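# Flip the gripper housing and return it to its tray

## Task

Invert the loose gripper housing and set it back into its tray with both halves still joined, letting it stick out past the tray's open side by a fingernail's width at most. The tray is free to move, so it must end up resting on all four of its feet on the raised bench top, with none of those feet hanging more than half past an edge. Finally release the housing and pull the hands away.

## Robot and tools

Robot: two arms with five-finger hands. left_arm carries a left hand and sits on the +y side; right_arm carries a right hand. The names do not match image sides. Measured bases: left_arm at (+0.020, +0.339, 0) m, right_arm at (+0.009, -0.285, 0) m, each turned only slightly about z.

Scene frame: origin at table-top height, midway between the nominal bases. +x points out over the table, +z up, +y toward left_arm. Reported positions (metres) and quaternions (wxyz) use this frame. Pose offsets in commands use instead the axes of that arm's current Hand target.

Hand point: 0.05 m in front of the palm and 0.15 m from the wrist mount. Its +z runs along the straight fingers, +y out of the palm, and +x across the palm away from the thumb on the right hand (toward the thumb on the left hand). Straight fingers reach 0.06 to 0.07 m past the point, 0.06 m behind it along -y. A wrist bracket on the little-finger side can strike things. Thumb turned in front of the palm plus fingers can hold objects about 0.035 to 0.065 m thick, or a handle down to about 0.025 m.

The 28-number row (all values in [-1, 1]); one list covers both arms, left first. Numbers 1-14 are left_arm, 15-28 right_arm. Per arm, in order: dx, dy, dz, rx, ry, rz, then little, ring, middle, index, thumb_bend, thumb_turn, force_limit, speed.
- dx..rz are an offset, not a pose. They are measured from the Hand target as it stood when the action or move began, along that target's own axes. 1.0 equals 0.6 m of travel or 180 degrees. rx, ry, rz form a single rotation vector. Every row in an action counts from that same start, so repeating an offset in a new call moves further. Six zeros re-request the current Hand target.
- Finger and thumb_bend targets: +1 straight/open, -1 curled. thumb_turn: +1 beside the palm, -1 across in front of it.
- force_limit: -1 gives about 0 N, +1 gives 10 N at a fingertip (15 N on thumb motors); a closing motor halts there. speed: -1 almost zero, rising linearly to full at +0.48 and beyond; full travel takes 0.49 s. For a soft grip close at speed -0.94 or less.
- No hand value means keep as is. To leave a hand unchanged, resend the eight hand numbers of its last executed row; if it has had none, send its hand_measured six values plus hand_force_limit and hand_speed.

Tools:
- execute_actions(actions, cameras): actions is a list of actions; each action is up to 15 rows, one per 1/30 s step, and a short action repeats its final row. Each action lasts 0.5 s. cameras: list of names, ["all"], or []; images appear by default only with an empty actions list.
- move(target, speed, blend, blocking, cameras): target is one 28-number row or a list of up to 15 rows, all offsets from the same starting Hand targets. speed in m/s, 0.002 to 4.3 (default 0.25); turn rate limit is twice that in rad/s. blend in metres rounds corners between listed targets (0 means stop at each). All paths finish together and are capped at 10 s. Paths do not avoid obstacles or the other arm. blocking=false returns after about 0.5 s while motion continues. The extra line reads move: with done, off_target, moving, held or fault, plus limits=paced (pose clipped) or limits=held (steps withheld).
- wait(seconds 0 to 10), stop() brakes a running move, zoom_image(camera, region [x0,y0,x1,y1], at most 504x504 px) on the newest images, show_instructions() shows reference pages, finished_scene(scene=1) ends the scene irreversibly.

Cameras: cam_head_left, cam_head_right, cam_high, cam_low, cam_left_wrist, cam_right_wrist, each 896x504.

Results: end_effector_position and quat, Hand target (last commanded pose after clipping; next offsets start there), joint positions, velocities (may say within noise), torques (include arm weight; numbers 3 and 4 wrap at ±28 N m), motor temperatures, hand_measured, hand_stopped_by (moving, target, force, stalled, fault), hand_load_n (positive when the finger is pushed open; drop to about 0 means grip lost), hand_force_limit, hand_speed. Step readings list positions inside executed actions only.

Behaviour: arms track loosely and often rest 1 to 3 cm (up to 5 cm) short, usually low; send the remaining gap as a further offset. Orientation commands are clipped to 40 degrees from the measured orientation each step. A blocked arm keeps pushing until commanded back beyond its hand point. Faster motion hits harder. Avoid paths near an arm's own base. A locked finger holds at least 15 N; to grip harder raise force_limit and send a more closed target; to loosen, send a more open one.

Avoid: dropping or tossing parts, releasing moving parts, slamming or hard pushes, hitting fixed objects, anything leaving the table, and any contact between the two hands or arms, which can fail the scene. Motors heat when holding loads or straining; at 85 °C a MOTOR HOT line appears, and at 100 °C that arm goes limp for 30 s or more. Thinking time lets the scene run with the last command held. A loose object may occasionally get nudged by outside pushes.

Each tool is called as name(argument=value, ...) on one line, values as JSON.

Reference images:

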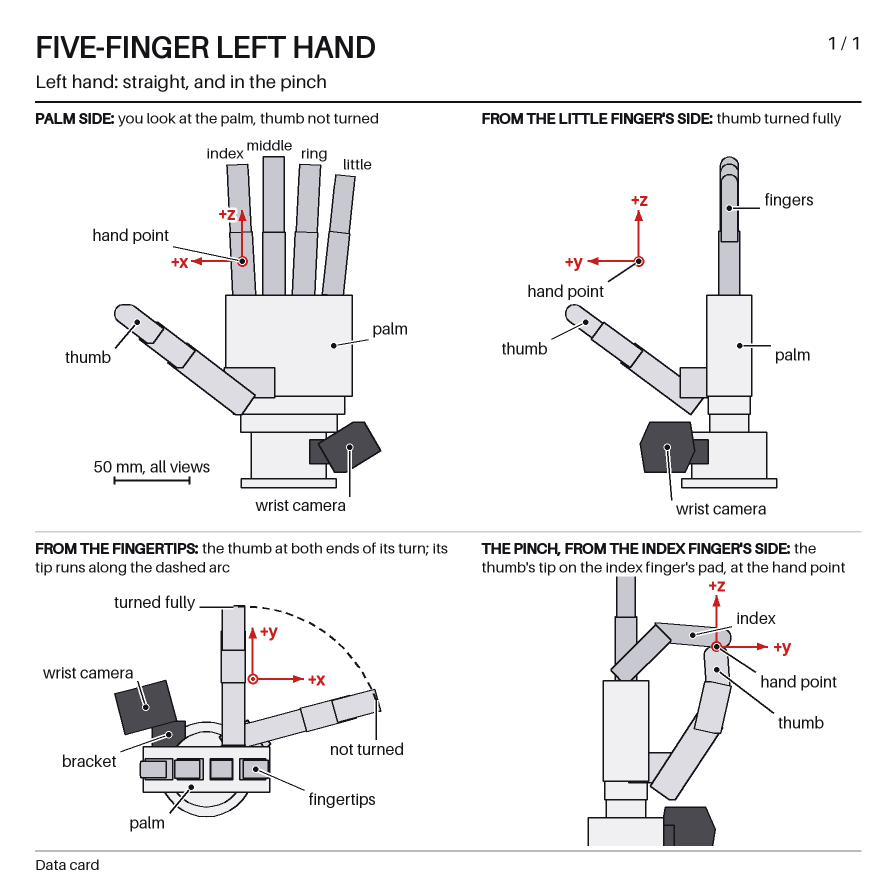

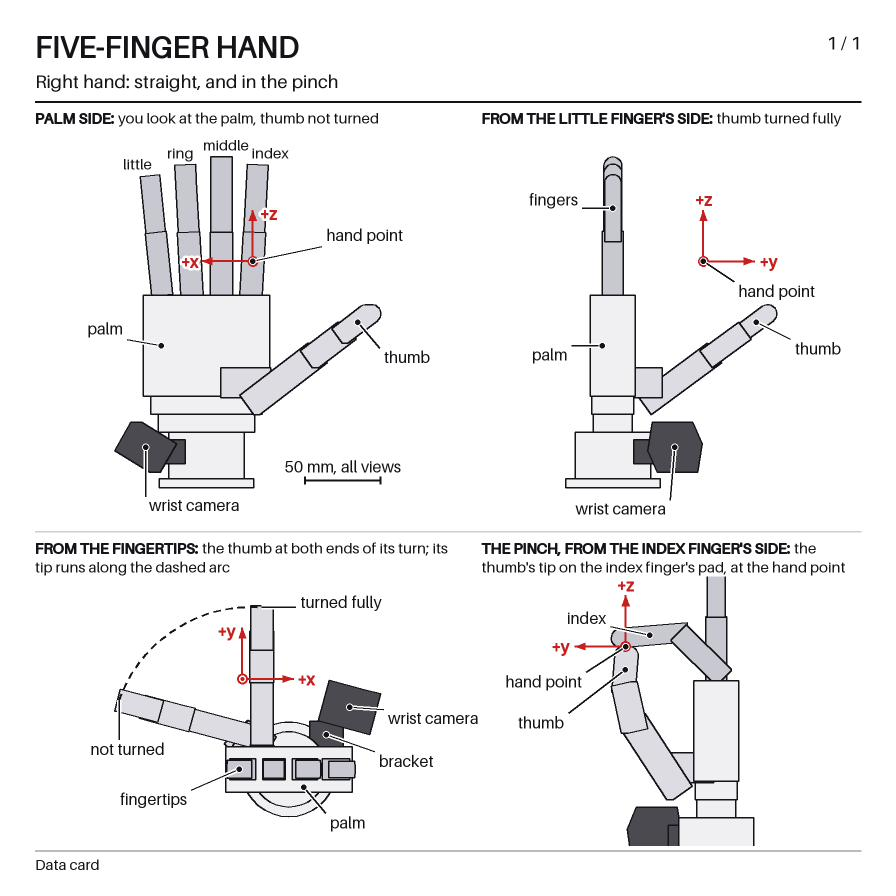

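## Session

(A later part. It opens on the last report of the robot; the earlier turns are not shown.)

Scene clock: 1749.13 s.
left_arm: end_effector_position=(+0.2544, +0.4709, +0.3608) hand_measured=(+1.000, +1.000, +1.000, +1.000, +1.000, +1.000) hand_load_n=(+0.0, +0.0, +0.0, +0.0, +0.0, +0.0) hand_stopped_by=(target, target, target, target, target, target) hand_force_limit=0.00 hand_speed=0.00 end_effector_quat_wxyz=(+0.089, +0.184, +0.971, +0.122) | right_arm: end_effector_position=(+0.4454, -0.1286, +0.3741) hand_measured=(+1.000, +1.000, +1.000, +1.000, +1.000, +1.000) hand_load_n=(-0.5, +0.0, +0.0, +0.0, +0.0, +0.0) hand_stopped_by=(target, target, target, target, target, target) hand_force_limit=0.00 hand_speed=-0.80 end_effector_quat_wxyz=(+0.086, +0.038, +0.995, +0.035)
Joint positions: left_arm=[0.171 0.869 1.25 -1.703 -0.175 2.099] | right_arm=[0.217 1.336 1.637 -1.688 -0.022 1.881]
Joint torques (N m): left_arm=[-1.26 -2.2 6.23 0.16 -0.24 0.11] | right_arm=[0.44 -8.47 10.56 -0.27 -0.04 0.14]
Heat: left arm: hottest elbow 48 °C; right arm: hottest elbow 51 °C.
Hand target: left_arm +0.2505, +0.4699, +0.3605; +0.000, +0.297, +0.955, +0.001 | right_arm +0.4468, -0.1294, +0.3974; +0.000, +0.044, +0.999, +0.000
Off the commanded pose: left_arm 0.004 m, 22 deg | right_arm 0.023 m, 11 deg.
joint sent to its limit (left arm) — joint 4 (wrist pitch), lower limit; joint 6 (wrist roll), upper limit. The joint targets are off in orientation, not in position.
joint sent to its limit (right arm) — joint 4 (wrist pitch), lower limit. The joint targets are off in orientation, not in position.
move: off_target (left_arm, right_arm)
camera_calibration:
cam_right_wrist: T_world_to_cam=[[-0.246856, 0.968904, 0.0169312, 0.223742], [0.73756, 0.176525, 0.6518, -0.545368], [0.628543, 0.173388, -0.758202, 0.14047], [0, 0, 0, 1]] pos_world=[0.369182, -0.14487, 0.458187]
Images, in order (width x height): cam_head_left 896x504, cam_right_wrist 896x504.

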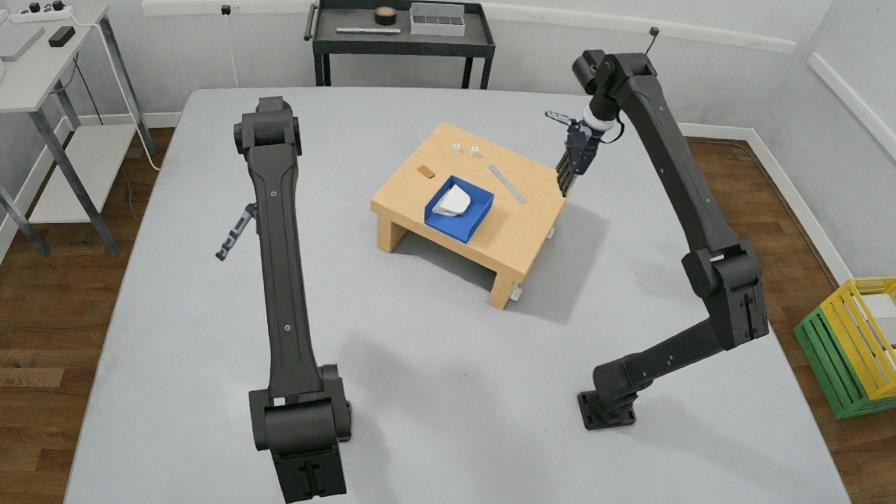

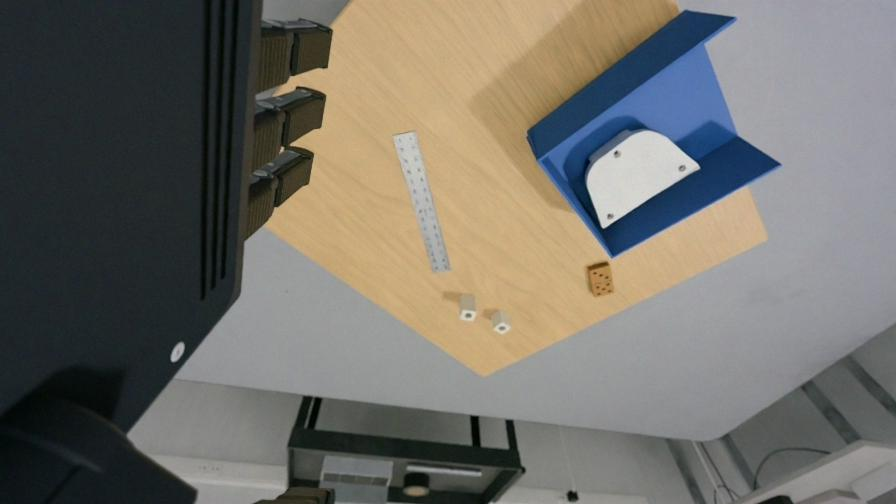

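move(target=[[-0.5958,-0.4836,0,0,0,-0.5,-1,-1,-1,1,1,1,0,0,0,0,0,0,0,0,1,1,1,1,1,1,0,-0.8]], speed=0.25, cameras=["cam_head_left","cam_head_right","cam_right_wrist"])

zoom_image(camera="cam_right_wrist", region=[500, 60, 780, 280])

Scene clock: 1800.00 s.
left_arm: end_effector_position=(+0.3745, +0.0355, +0.3401) hand_measured=(-1.000, -1.000, -1.000, +1.000, +1.000, +1.000) hand_load_n=(+0.0, +0.0, +0.0, +0.0, +0.0, +0.0) hand_stopped_by=(target, target, target, target, target, target) hand_force_limit=0.00 hand_speed=0.00 end_effector_quat_wxyz=(+0.031, -0.462, +0.883, -0.074) | right_arm: end_effector_position=(+0.4454, -0.1286, +0.3741) hand_measured=(+1.000, +1.000, +1.000, +1.000, +1.000, +1.000) hand_load_n=(+0.0, +0.0, +0.0, +0.0, +0.0, +0.0) hand_stopped_by=(target, target, target, target, target, target) hand_force_limit=0.00 hand_speed=-0.80 end_effector_quat_wxyz=(+0.086, +0.038, +0.995, +0.035)
Joint positions: left_arm=[-0.595 1.639 1.932 -1.703 0.01 -0.027] | right_arm=[0.217 1.336 1.637 -1.688 -0.022 1.882]
Joint torques (N m): left_arm=[-1.03 -12.69 10.73 0.03 0.2 -0.15] | right_arm=[0.44 -8.47 10.56 -0.27 -0.04 0.12]
Heat: left arm: hottest elbow 48 °C; right arm: hottest elbow 51 °C.
Hand target: left_arm +0.3806, +0.0283, +0.3600; +0.001, -0.465, +0.885, +0.000 | right_arm +0.4468, -0.1294, +0.3974; +0.000, +0.044, +0.999, +0.000
Off the commanded pose: left_arm 0.022 m, 9 deg | right_arm 0.023 m, 11 deg.
joint sent to its limit (left arm) — joint 4 (wrist pitch), lower limit. The joint targets are off in orientation, not in position.
joint sent to its limit (right arm) — joint 4 (wrist pitch), lower limit. The joint targets are off in orientation, not in position.
move: off_target (left_arm, right_arm)
camera_calibration:
cam_right_wrist: T_world_to_cam=[[-0.246057, 0.969105, 0.0170772, 0.223408], [0.73774, 0.175828, 0.651786, -0.545528], [0.628646, 0.172975, -0.758211, 0.140377], [0, 0, 0, 1]] pos_world=[0.369182, -0.144869, 0.458187]
Images, in order (width x height): cam_head_left 896x504, cam_head_right 896x504, cam_right_wrist 896x504.

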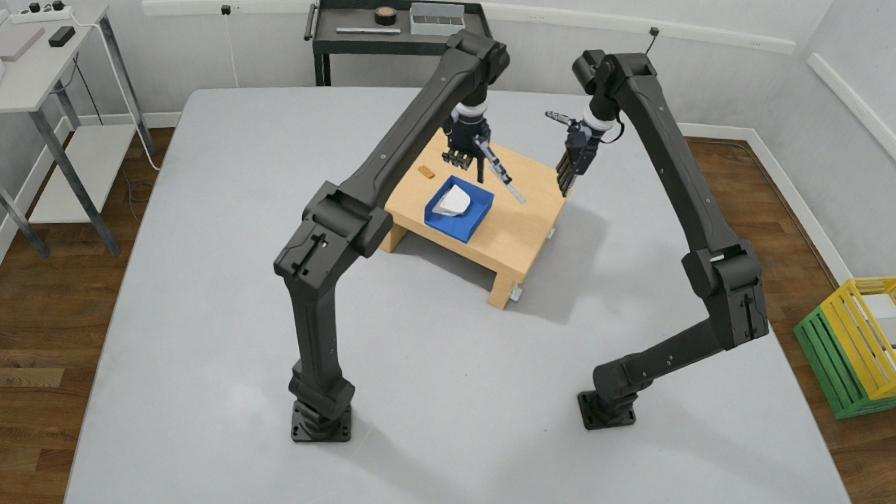

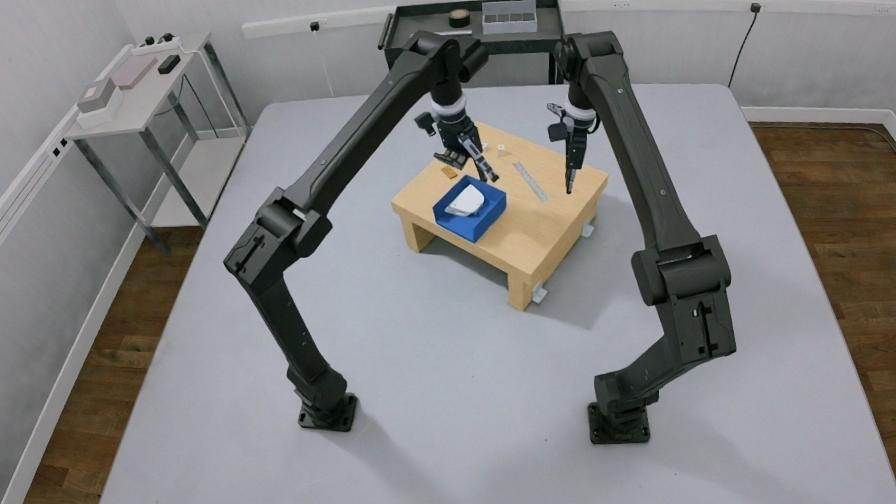

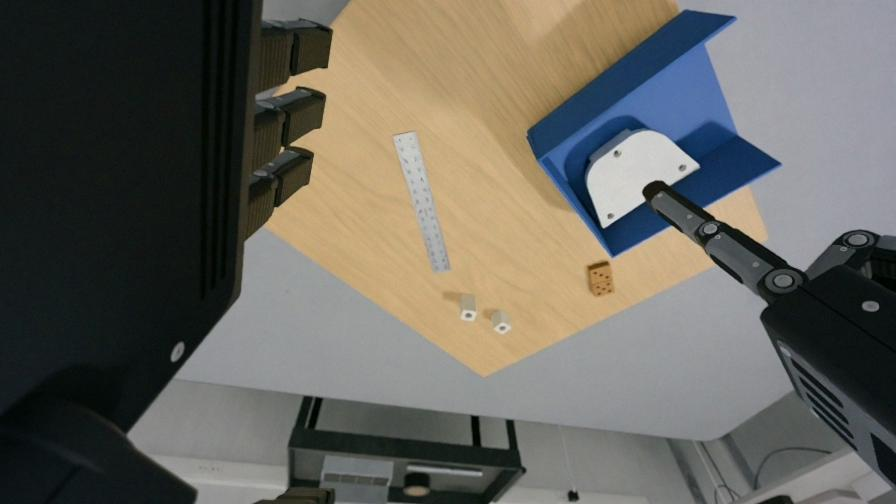

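Scaled by 1.800 from the camera's 896x504 image, which has a finer 1280x720 frame.

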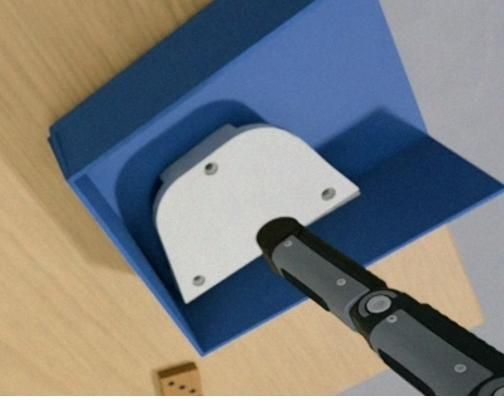

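move(target=[[0,0,0.197,0,0,0,-1,-1,-1,1,1,1,0,0,0,0,0,0,0,0,1,1,1,1,1,1,0,-0.8],[-0.045,0,0.197,0,0,0,-1,-1,-1,1,1,1,0,0,0,0,0,0,0,0,1,1,1,1,1,1,0,-0.8]], speed=[0.1,0.05], cameras=["cam_head_left","cam_head_right","cam_right_wrist"])

zoom_image(camera="cam_right_wrist", region=[520, 60, 760, 260])

Scene clock: 1829.83 s.
left_arm: end_effector_position=(+0.3873, +0.0421, +0.2490) hand_measured=(-1.000, -1.000, -1.000, +1.000, +1.000, +1.000) hand_load_n=(+0.0, +0.0, +0.0, -0.5, +0.0, +0.0) hand_stopped_by=(target, target, target, target, target, target) hand_force_limit=0.00 hand_speed=0.00 end_effector_quat_wxyz=(-0.004, -0.463, +0.886, -0.005) | right_arm: end_effector_position=(+0.4454, -0.1286, +0.3741) hand_measured=(+1.000, +1.000, +1.000, +1.000, +1.000, +1.000) hand_load_n=(+0.0, +0.0, +0.0, +0.0, +0.0, +0.0) hand_stopped_by=(target, target, target, target, target, target) hand_force_limit=0.00 hand_speed=-0.80 end_effector_quat_wxyz=(+0.086, +0.038, +0.995, +0.035)
Joint positions: left_arm=[-0.57 1.729 1.79 -1.627 0.012 -0.001] | right_arm=[0.217 1.336 1.637 -1.688 -0.022 1.882]
Joint torques (N m): left_arm=[0.21 -13.63 6.32 0.39 -0.46 0.12] | right_arm=[0.44 -8.47 10.56 -0.27 -0.04 0.12]
Heat: left arm: hottest elbow 53 °C; right arm: hottest elbow 51 °C.
Hand target: left_arm +0.3959, +0.0508, +0.2418; +0.001, -0.465, +0.885, +0.001 | right_arm +0.4468, -0.1294, +0.3974; +0.000, +0.044, +0.999, +0.000
Off the commanded pose: left_arm 0.014 m, 1 deg | right_arm 0.023 m, 11 deg.
joint sent to its limit (right arm) — joint 4 (wrist pitch), lower limit. The joint targets are off in orientation, not in position.
move: off_target (left_arm, right_arm)
camera_calibration:
cam_right_wrist: T_world_to_cam=[[-0.246057, 0.969105, 0.0170772, 0.223408], [0.73774, 0.175828, 0.651786, -0.545528], [0.628646, 0.172975, -0.758211, 0.140377], [0, 0, 0, 1]] pos_world=[0.369182, -0.144869, 0.458187]
Images, in order (width x height): cam_head_left 896x504, cam_head_right 896x504, cam_right_wrist 896x504.

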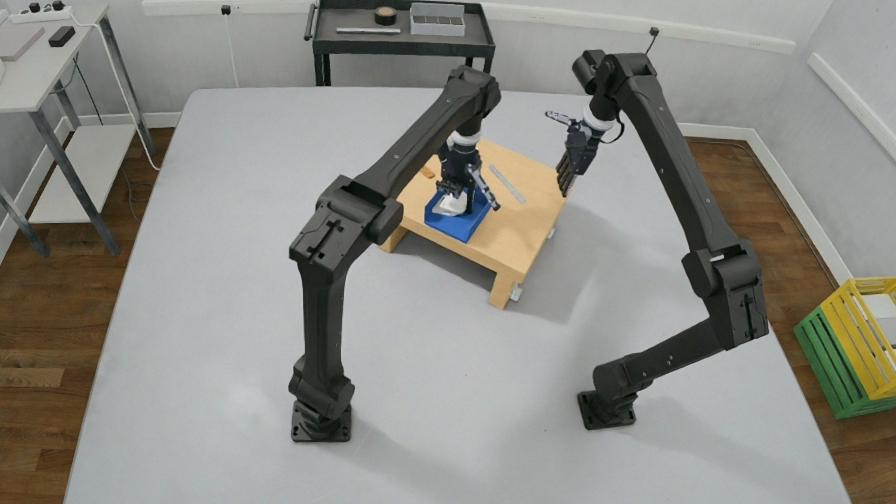

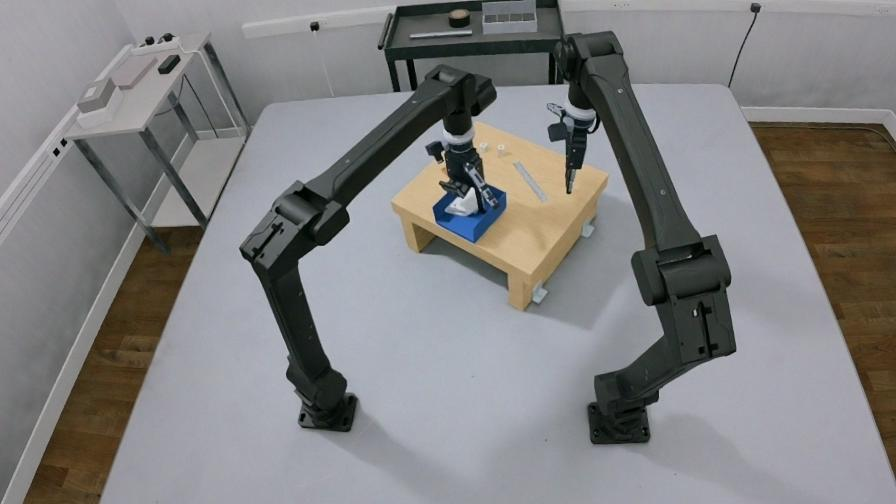

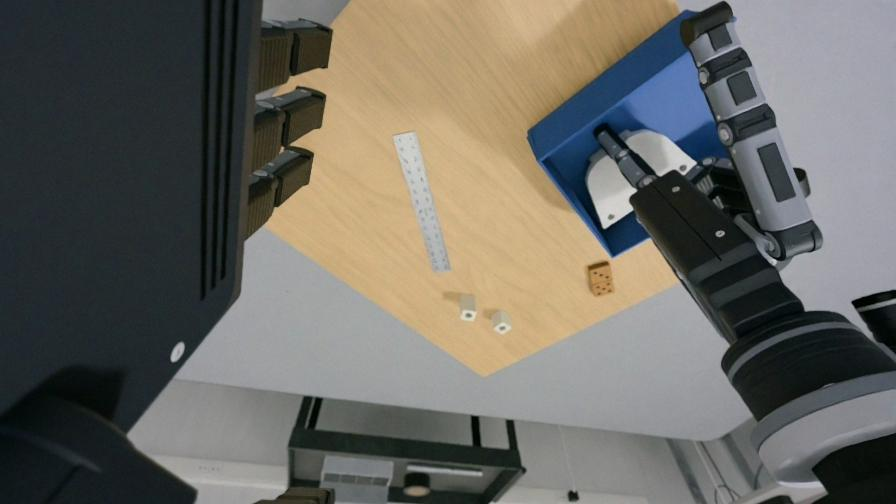

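Scaled by 2.100 from the camera's 896x504 image, which has a finer 1280x720 frame.

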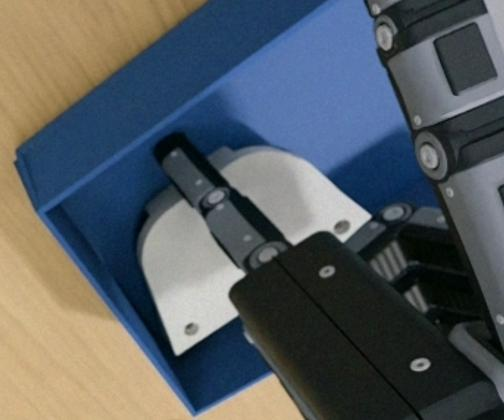

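move(target=[[-0.02,0.025,0,0,0,0,-1,-1,-1,1,1,1,0,0,0,0,0,0,0,0,1,1,1,1,1,1,0,-0.8]], speed=0.03, cameras=["cam_head_left","cam_right_wrist"])

zoom_image(camera="cam_right_wrist", region=[520, 60, 760, 260])

zoom_image(camera="cam_head_left", region=[425, 170, 495, 240])

Scene clock: 1837.03 s.
left_arm: end_effector_position=(+0.3841, +0.0468, +0.2472) hand_measured=(-1.000, -1.000, -1.000, +1.000, +1.000, +1.000) hand_load_n=(+0.5, +0.0, +0.0, +0.5, +0.0, +0.0) hand_stopped_by=(target, target, target, target, target, target) hand_force_limit=0.00 hand_speed=0.00 end_effector_quat_wxyz=(-0.004, -0.459, +0.888, -0.015) | right_arm: end_effector_position=(+0.4454, -0.1286, +0.3741) hand_measured=(+1.000, +1.000, +1.000, +1.000, +1.000, +1.000) hand_load_n=(+0.0, +0.0, +0.0, +0.0, +0.0, +0.0) hand_stopped_by=(target, target, target, target, target, target) hand_force_limit=0.00 hand_speed=-0.80 end_effector_quat_wxyz=(+0.086, +0.038, +0.995, +0.035)
Joint positions: left_arm=[-0.564 1.702 1.752 -1.599 0.021 0.015] | right_arm=[0.217 1.336 1.637 -1.688 -0.022 1.882]
Joint torques (N m): left_arm=[1.61 -14.27 5.34 -0.17 -0.8 0.18] | right_arm=[0.38 -8.47 10.56 -0.27 -0.04 0.12]
Heat: left arm: hottest elbow 52 °C; right arm: hottest elbow 51 °C.
Hand target: left_arm +0.3905, +0.0692, +0.2418; +0.001, -0.466, +0.885, +0.000 | right_arm +0.4468, -0.1294, +0.3974; +0.000, +0.044, +0.999, +0.000
Off the commanded pose: left_arm 0.024 m, 2 deg | right_arm 0.023 m, 11 deg.
joint sent to its limit (right arm) — joint 4 (wrist pitch), lower limit. The joint targets are off in orientation, not in position.
move: off_target (left_arm, right_arm)
camera_calibration:
cam_right_wrist: T_world_to_cam=[[-0.246057, 0.969105, 0.0170772, 0.223408], [0.73774, 0.175828, 0.651786, -0.545528], [0.628646, 0.172975, -0.758211, 0.140377], [0, 0, 0, 1]] pos_world=[0.369182, -0.144869, 0.458187]
Images, in order (width x height): cam_head_left 896x504, cam_right_wrist 896x504.

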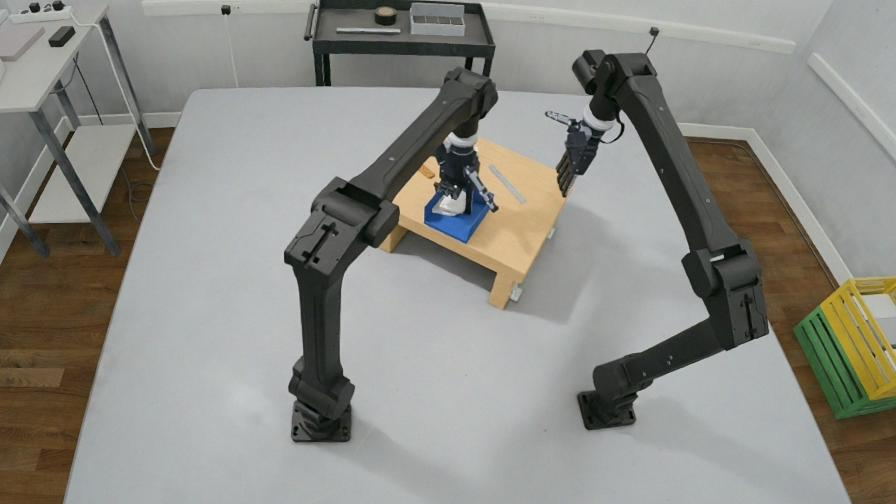

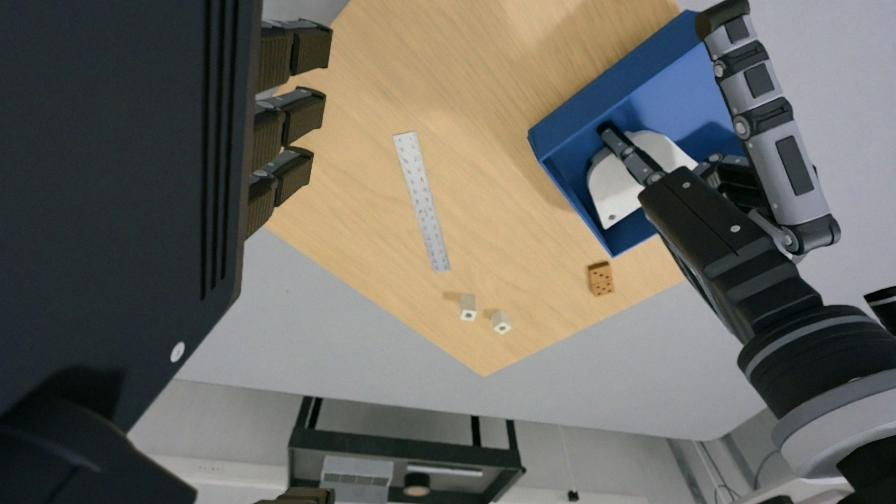

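Scaled by 2.100 from the camera's 896x504 image, which has a finer 1280x720 frame.

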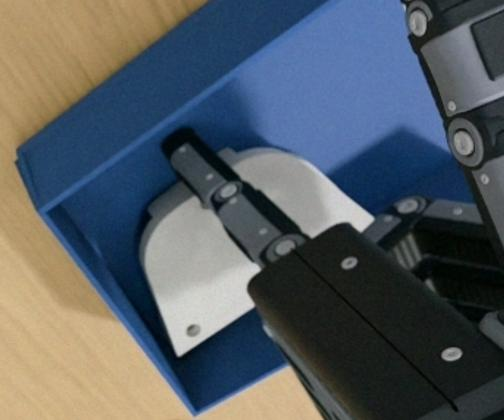

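Scaled by 7.200 from the camera's 896x504 image, which has a finer 1280x720 frame.

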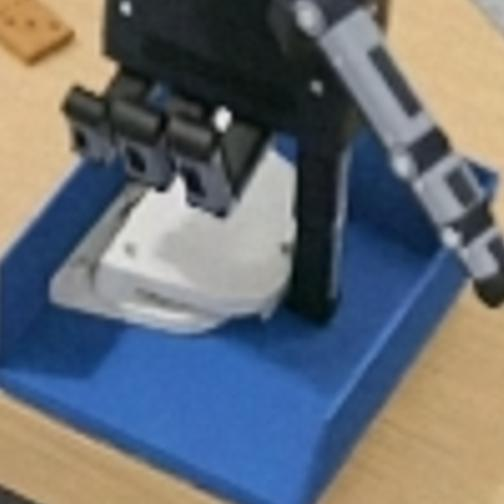

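move(target=[[-0.008,0.03,0,0,0,0,-1,-1,-1,1,1,1,0,0,0,0,0,0,0,0,1,1,1,1,1,1,0,-0.8]], speed=0.03, cameras=["cam_head_left","cam_right_wrist"])

zoom_image(camera="cam_right_wrist", region=[520, 60, 760, 260])

zoom_image(camera="cam_head_left", region=[425, 170, 495, 240])

Scene clock: 1845.77 s.
left_arm: end_effector_position=(+0.3740, +0.0709, +0.2477) hand_measured=(-1.000, -1.000, -1.000, +1.000, +1.000, +1.000) hand_load_n=(+0.5, +0.0, +0.0, +0.0, +0.0, +0.0) hand_stopped_by=(target, target, target, target, target, target) hand_force_limit=0.00 hand_speed=0.00 end_effector_quat_wxyz=(-0.003, -0.462, +0.887, -0.009) | right_arm: end_effector_position=(+0.4454, -0.1286, +0.3741) hand_measured=(+1.000, +1.000, +1.000, +1.000, +1.000, +1.000) hand_load_n=(+0.0, +0.0, +0.0, +0.0, +0.0, +0.0) hand_stopped_by=(target, target, target, target, target, target) hand_force_limit=0.00 hand_speed=-0.80 end_effector_quat_wxyz=(+0.086, +0.038, +0.995, +0.035)
Joint positions: left_arm=[-0.537 1.649 1.685 -1.594 0.015 0.035] | right_arm=[0.217 1.336 1.637 -1.688 -0.022 1.882]
Joint torques (N m): left_arm=[0.5 -13.16 5.68 0.16 -0.54 0.08] | right_arm=[0.44 -8.47 10.56 -0.27 -0.04 0.12]
Heat: left arm: hottest elbow 51 °C; right arm: hottest elbow 51 °C.
Hand target: left_arm +0.3784, +0.0833, +0.2419; +0.001, -0.466, +0.885, +0.000 | right_arm +0.4468, -0.1294, +0.3974; +0.000, +0.044, +0.999, +0.000
Off the commanded pose: left_arm 0.014 m, 1 deg | right_arm 0.023 m, 11 deg.
joint sent to its limit (right arm) — joint 4 (wrist pitch), lower limit. The joint targets are off in orientation, not in position.
move: off_target (left_arm, right_arm)
camera_calibration:
cam_right_wrist: T_world_to_cam=[[-0.246057, 0.969105, 0.0170772, 0.223408], [0.73774, 0.175828, 0.651786, -0.545528], [0.628646, 0.172975, -0.758211, 0.140377], [0, 0, 0, 1]] pos_world=[0.369182, -0.144869, 0.458187]
Images, in order (width x height): cam_head_left 896x504, cam_right_wrist 896x504.

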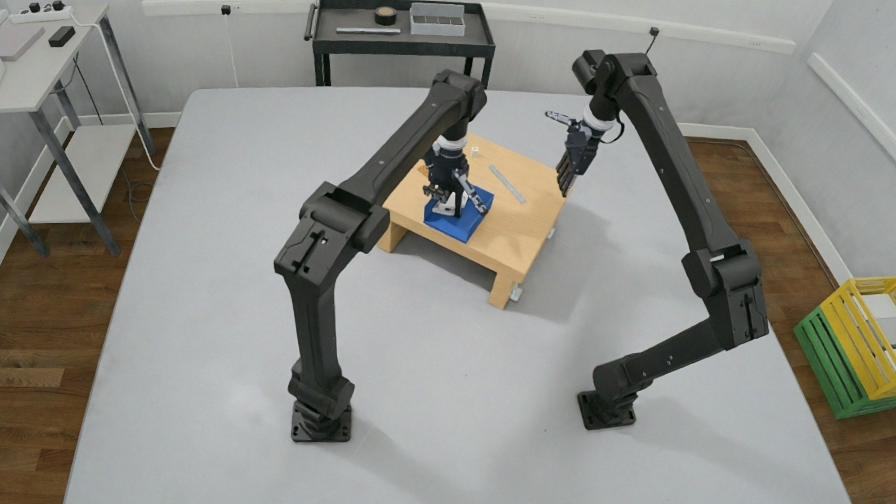

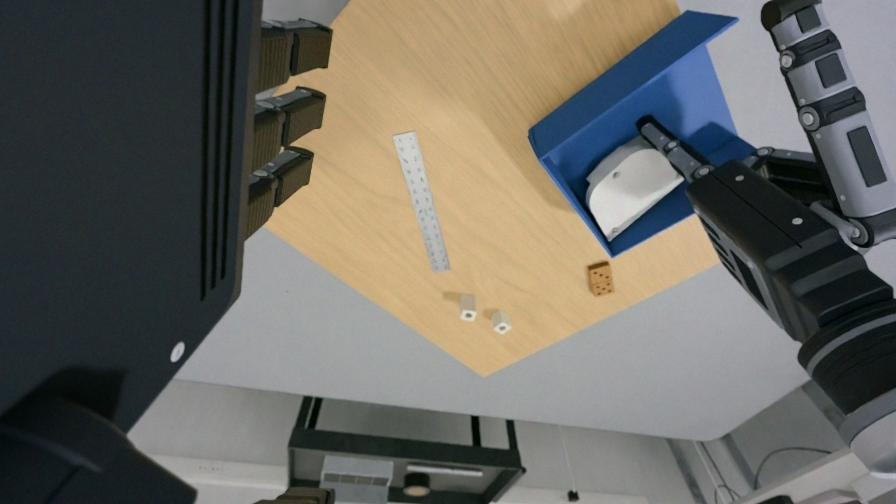

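Scaled by 2.100 from the camera's 896x504 image, which has a finer 1280x720 frame.

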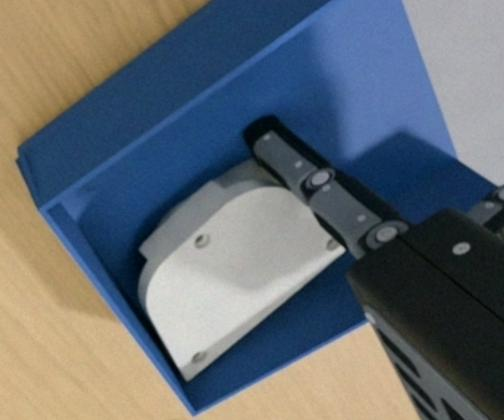

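Scaled by 7.200 from the camera's 896x504 image, which has a finer 1280x720 frame.

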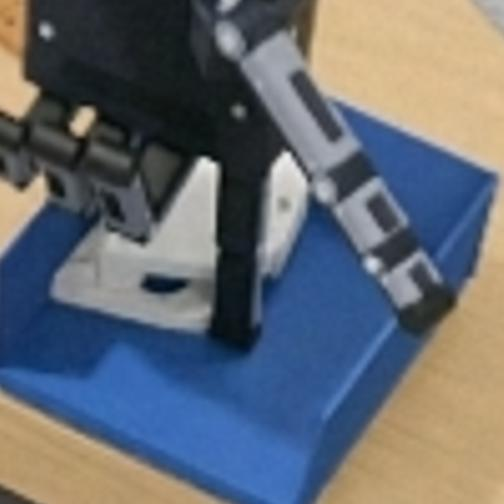

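move(target=[[0.04,0,0,0,0,0,-1,-1,-1,1,1,1,0,0,0,0,0,0,0,0,1,1,1,1,1,1,0,-0.8],[0.04,0.02,-0.15,0,0,0,-1,-1,-1,1,1,1,0,0,0,0,0,0,0,0,1,1,1,1,1,1,0,-0.8],[-0.04,0.15,-0.18,0,0,0,-1,-1,-1,1,1,1,0,0,0,0,0,0,0,0,1,1,1,1,1,1,0,-0.8]], speed=0.15, blend=0.01, cameras=["cam_head_left","cam_head_right","cam_high","cam_right_wrist"])

zoom_image(camera="cam_right_wrist", region=[560, 100, 720, 260])

zoom_image(camera="cam_head_left", region=[425, 175, 485, 235])

zoom_image(camera="cam_head_right", region=[435, 175, 495, 235])

Scene clock: 1857.90 s.
left_arm: end_effector_position=(+0.3211, +0.1510, +0.3504) hand_measured=(-1.000, -1.000, -1.000, +1.000, +1.000, +1.000) hand_load_n=(+0.0, +0.0, +0.0, +0.0, +0.0, +0.0) hand_stopped_by=(target, target, target, target, target, target) hand_force_limit=0.00 hand_speed=0.00 end_effector_quat_wxyz=(+0.041, -0.470, +0.879, -0.068) | right_arm: end_effector_position=(+0.4454, -0.1286, +0.3741) hand_measured=(+1.000, +1.000, +1.000, +1.000, +1.000, +1.000) hand_load_n=(+0.0, +0.0, +0.0, +0.0, +0.0, +0.0) hand_stopped_by=(target, target, target, target, target, target) hand_force_limit=0.00 hand_speed=-0.80 end_effector_quat_wxyz=(+0.086, +0.038, +0.995, +0.035)
Joint positions: left_arm=[-0.445 1.358 1.65 -1.705 0.008 0.105] | right_arm=[0.217 1.336 1.637 -1.688 -0.022 1.882]
Joint torques (N m): left_arm=[-0.85 -9 6.17 -0.01 0.11 0.08] | right_arm=[0.44 -8.47 10.56 -0.27 -0.04 0.13]
Heat: left arm: hottest elbow 50 °C; right arm: hottest elbow 51 °C.
Hand target: left_arm +0.3176, +0.1539, +0.3498; +0.001, -0.465, +0.885, +0.001 | right_arm +0.4468, -0.1294, +0.3974; +0.000, +0.044, +0.999, +0.000
Off the commanded pose: left_arm 0.005 m, 9 deg | right_arm 0.023 m, 11 deg.
joint sent to its limit (left arm) — joint 4 (wrist pitch), lower limit. The joint targets are off in orientation, not in position.
joint sent to its limit (right arm) — joint 4 (wrist pitch), lower limit. The joint targets are off in orientation, not in position.
move: off_target (left_arm, right_arm)
camera_calibration:
cam_right_wrist: T_world_to_cam=[[-0.246057, 0.969105, 0.0170772, 0.223408], [0.73774, 0.175828, 0.651786, -0.545528], [0.628646, 0.172975, -0.758211, 0.140377], [0, 0, 0, 1]] pos_world=[0.369182, -0.144869, 0.458187]
Images, in order (width x height): cam_head_left 896x504, cam_head_right 896x504, cam_high 896x504, cam_right_wrist 896x504.

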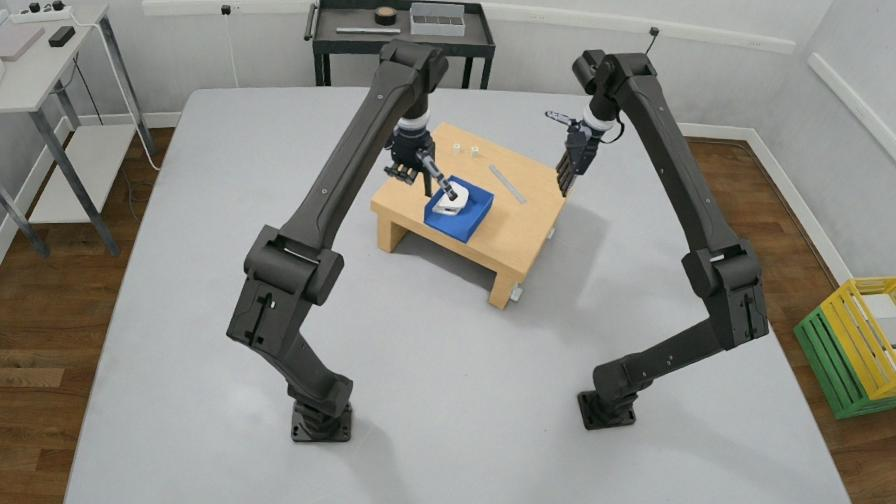

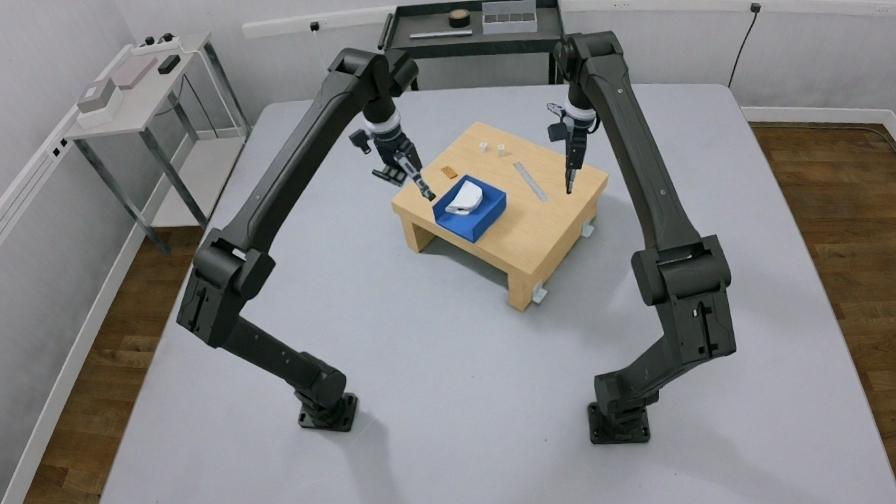

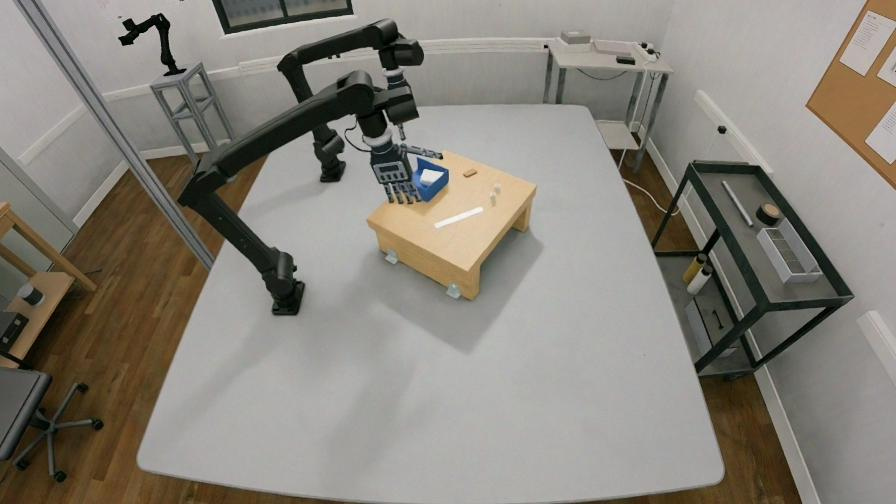

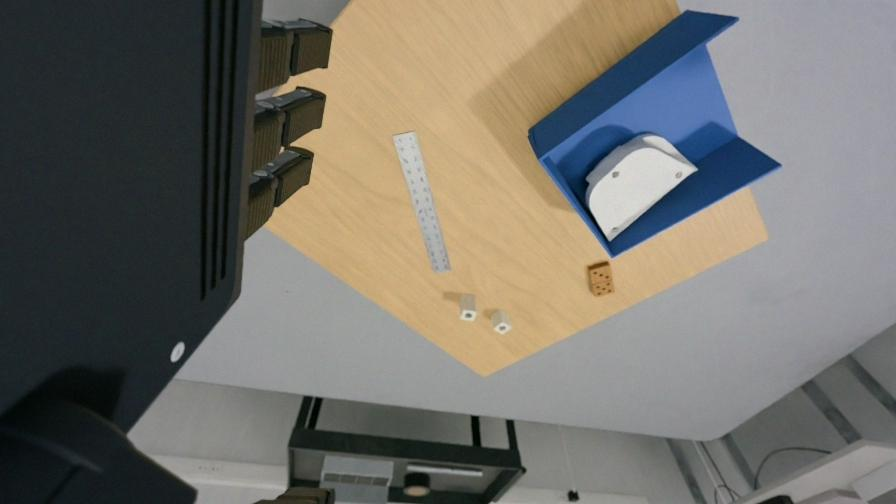

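Scaled by 3.150 from the camera's 896x504 image, which has a finer 1280x720 frame.

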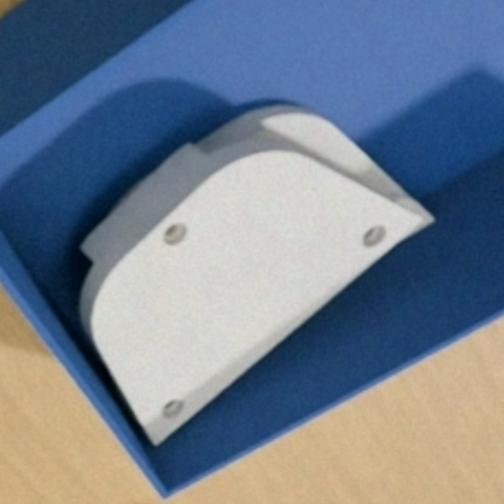

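Scaled by 8.400 from the camera's 896x504 image, which has a finer 1280x720 frame.

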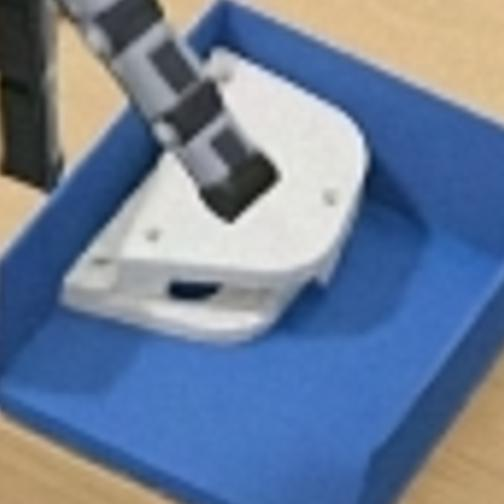

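Scaled by 8.400 from the camera's 896x504 image, which has a finer 1280x720 frame.

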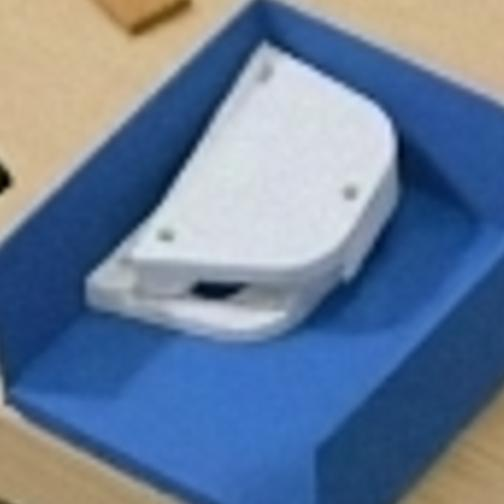

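move(target=[[0.0255,-0.1142,0.06,0,0,0,-1,-1,-1,1,1,1,0,0,0,0,0,0,0,0,1,1,1,1,1,1,0,-0.8],[0.0255,-0.1142,0.178,0,0,0,-1,-1,-1,1,1,1,0,0,0,0,0,0,0,0,1,1,1,1,1,1,0,-0.8],[0.0255,-0.149,0.178,0,0,0,-1,-1,-1,1,1,1,0,0,0,0,0,0,0,0,1,1,1,1,1,1,0,-0.8]], speed=[0.15,0.1,0.04], cameras=["cam_head_left","cam_head_right","cam_right_wrist"])

zoom_image(camera="cam_right_wrist", region=[560, 100, 720, 260])

zoom_image(camera="cam_head_left", region=[425, 175, 485, 235])

zoom_image(camera="cam_head_right", region=[435, 175, 495, 235])

Scene clock: 1911.87 s.
left_arm: end_effector_position=(+0.3662, +0.1047, +0.2482) hand_measured=(-1.000, -1.000, -1.000, +1.000, +1.000, +1.000) hand_load_n=(+0.0, +0.0, +0.0, -7.5, +0.0, +0.0) hand_stopped_by=(target, target, target, target, target, target) hand_force_limit=0.00 hand_speed=0.00 end_effector_quat_wxyz=(-0.004, -0.462, +0.887, +0.005) | right_arm: end_effector_position=(+0.4454, -0.1286, +0.3741) hand_measured=(+1.000, +1.000, +1.000, +1.000, +1.000, +1.000) hand_load_n=(+0.0, +0.0, +0.0, +0.0, +0.0, +0.0) hand_stopped_by=(target, target, target, target, target, target) hand_force_limit=0.00 hand_speed=-0.80 end_effector_quat_wxyz=(+0.086, +0.038, +0.995, +0.035)
Joint positions: left_arm=[-0.492 1.601 1.624 -1.606 0.001 0.079] | right_arm=[0.217 1.336 1.637 -1.688 -0.022 1.882]
Joint torques (N m): left_arm=[-1.32 -8.82 9.78 0.55 -0.08 -0.17] | right_arm=[0.44 -8.47 10.58 -0.27 -0.04 0.12]
Heat: left arm: hottest elbow 49 °C; right arm: hottest elbow 51 °C.
Hand target: left_arm +0.3829, +0.0908, +0.2430; +0.001, -0.466, +0.885, +0.001 | right_arm +0.4468, -0.1294, +0.3974; +0.000, +0.044, +0.999, +0.000
Off the commanded pose: left_arm 0.022 m, 1 deg | right_arm 0.023 m, 11 deg.
joint sent to its limit (right arm) — joint 4 (wrist pitch), lower limit. The joint targets are off in orientation, not in position.
move: off_target (left_arm, right_arm)
camera_calibration:
cam_right_wrist: T_world_to_cam=[[-0.246057, 0.969105, 0.0170772, 0.223408], [0.73774, 0.175828, 0.651786, -0.545528], [0.628646, 0.172975, -0.758211, 0.140377], [0, 0, 0, 1]] pos_world=[0.369182, -0.144869, 0.458187]
Images, in order (width x height): cam_head_left 896x504, cam_head_right 896x504, cam_right_wrist 896x504.

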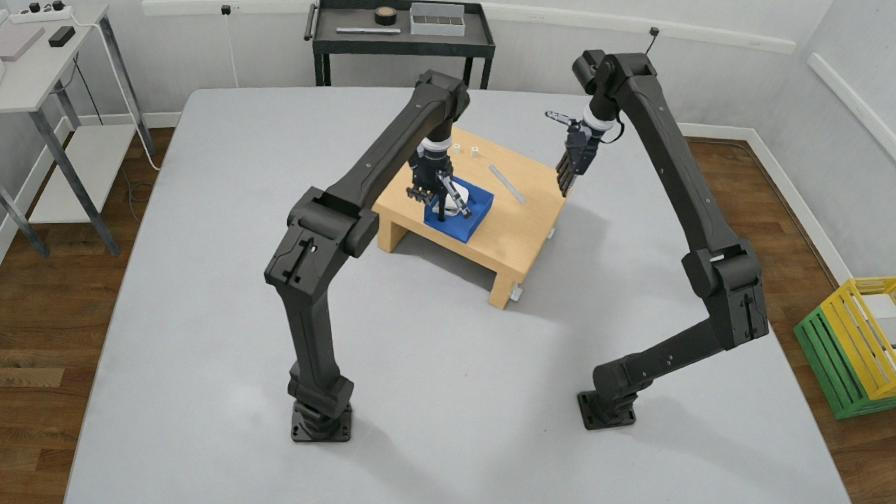

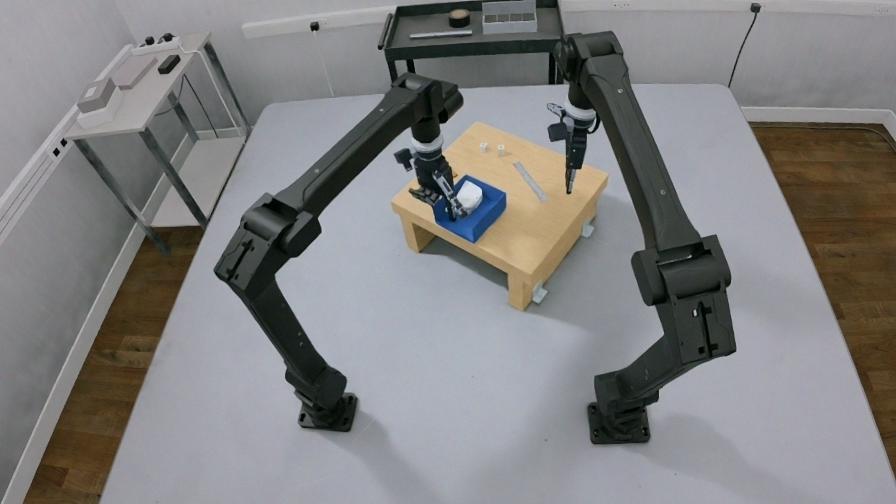

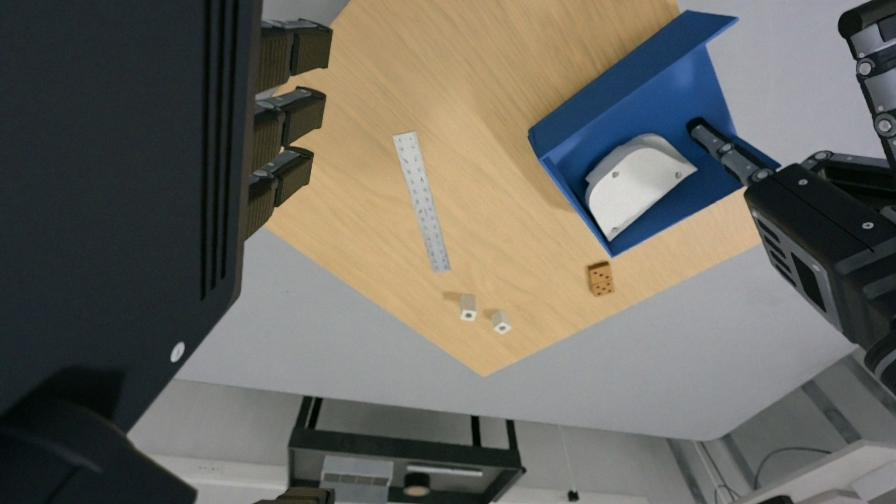

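Scaled by 3.150 from the camera's 896x504 image, which has a finer 1280x720 frame.

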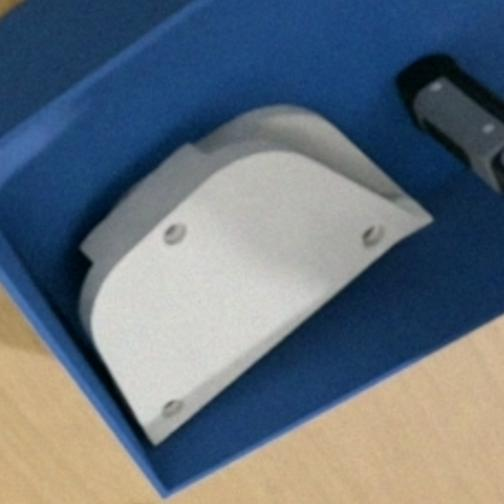

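Scaled by 8.400 from the camera's 896x504 image, which has a finer 1280x720 frame.

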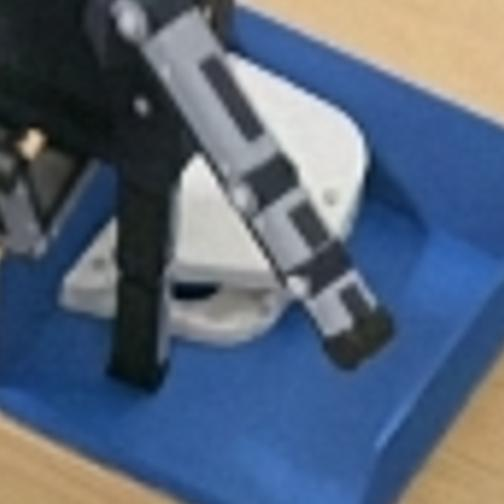

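Scaled by 8.400 from the camera's 896x504 image, which has a finer 1280x720 frame.

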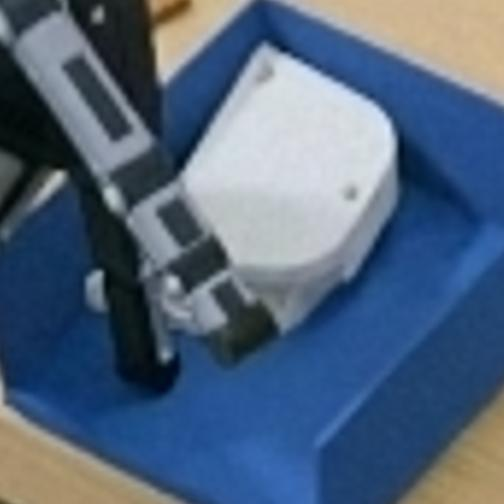

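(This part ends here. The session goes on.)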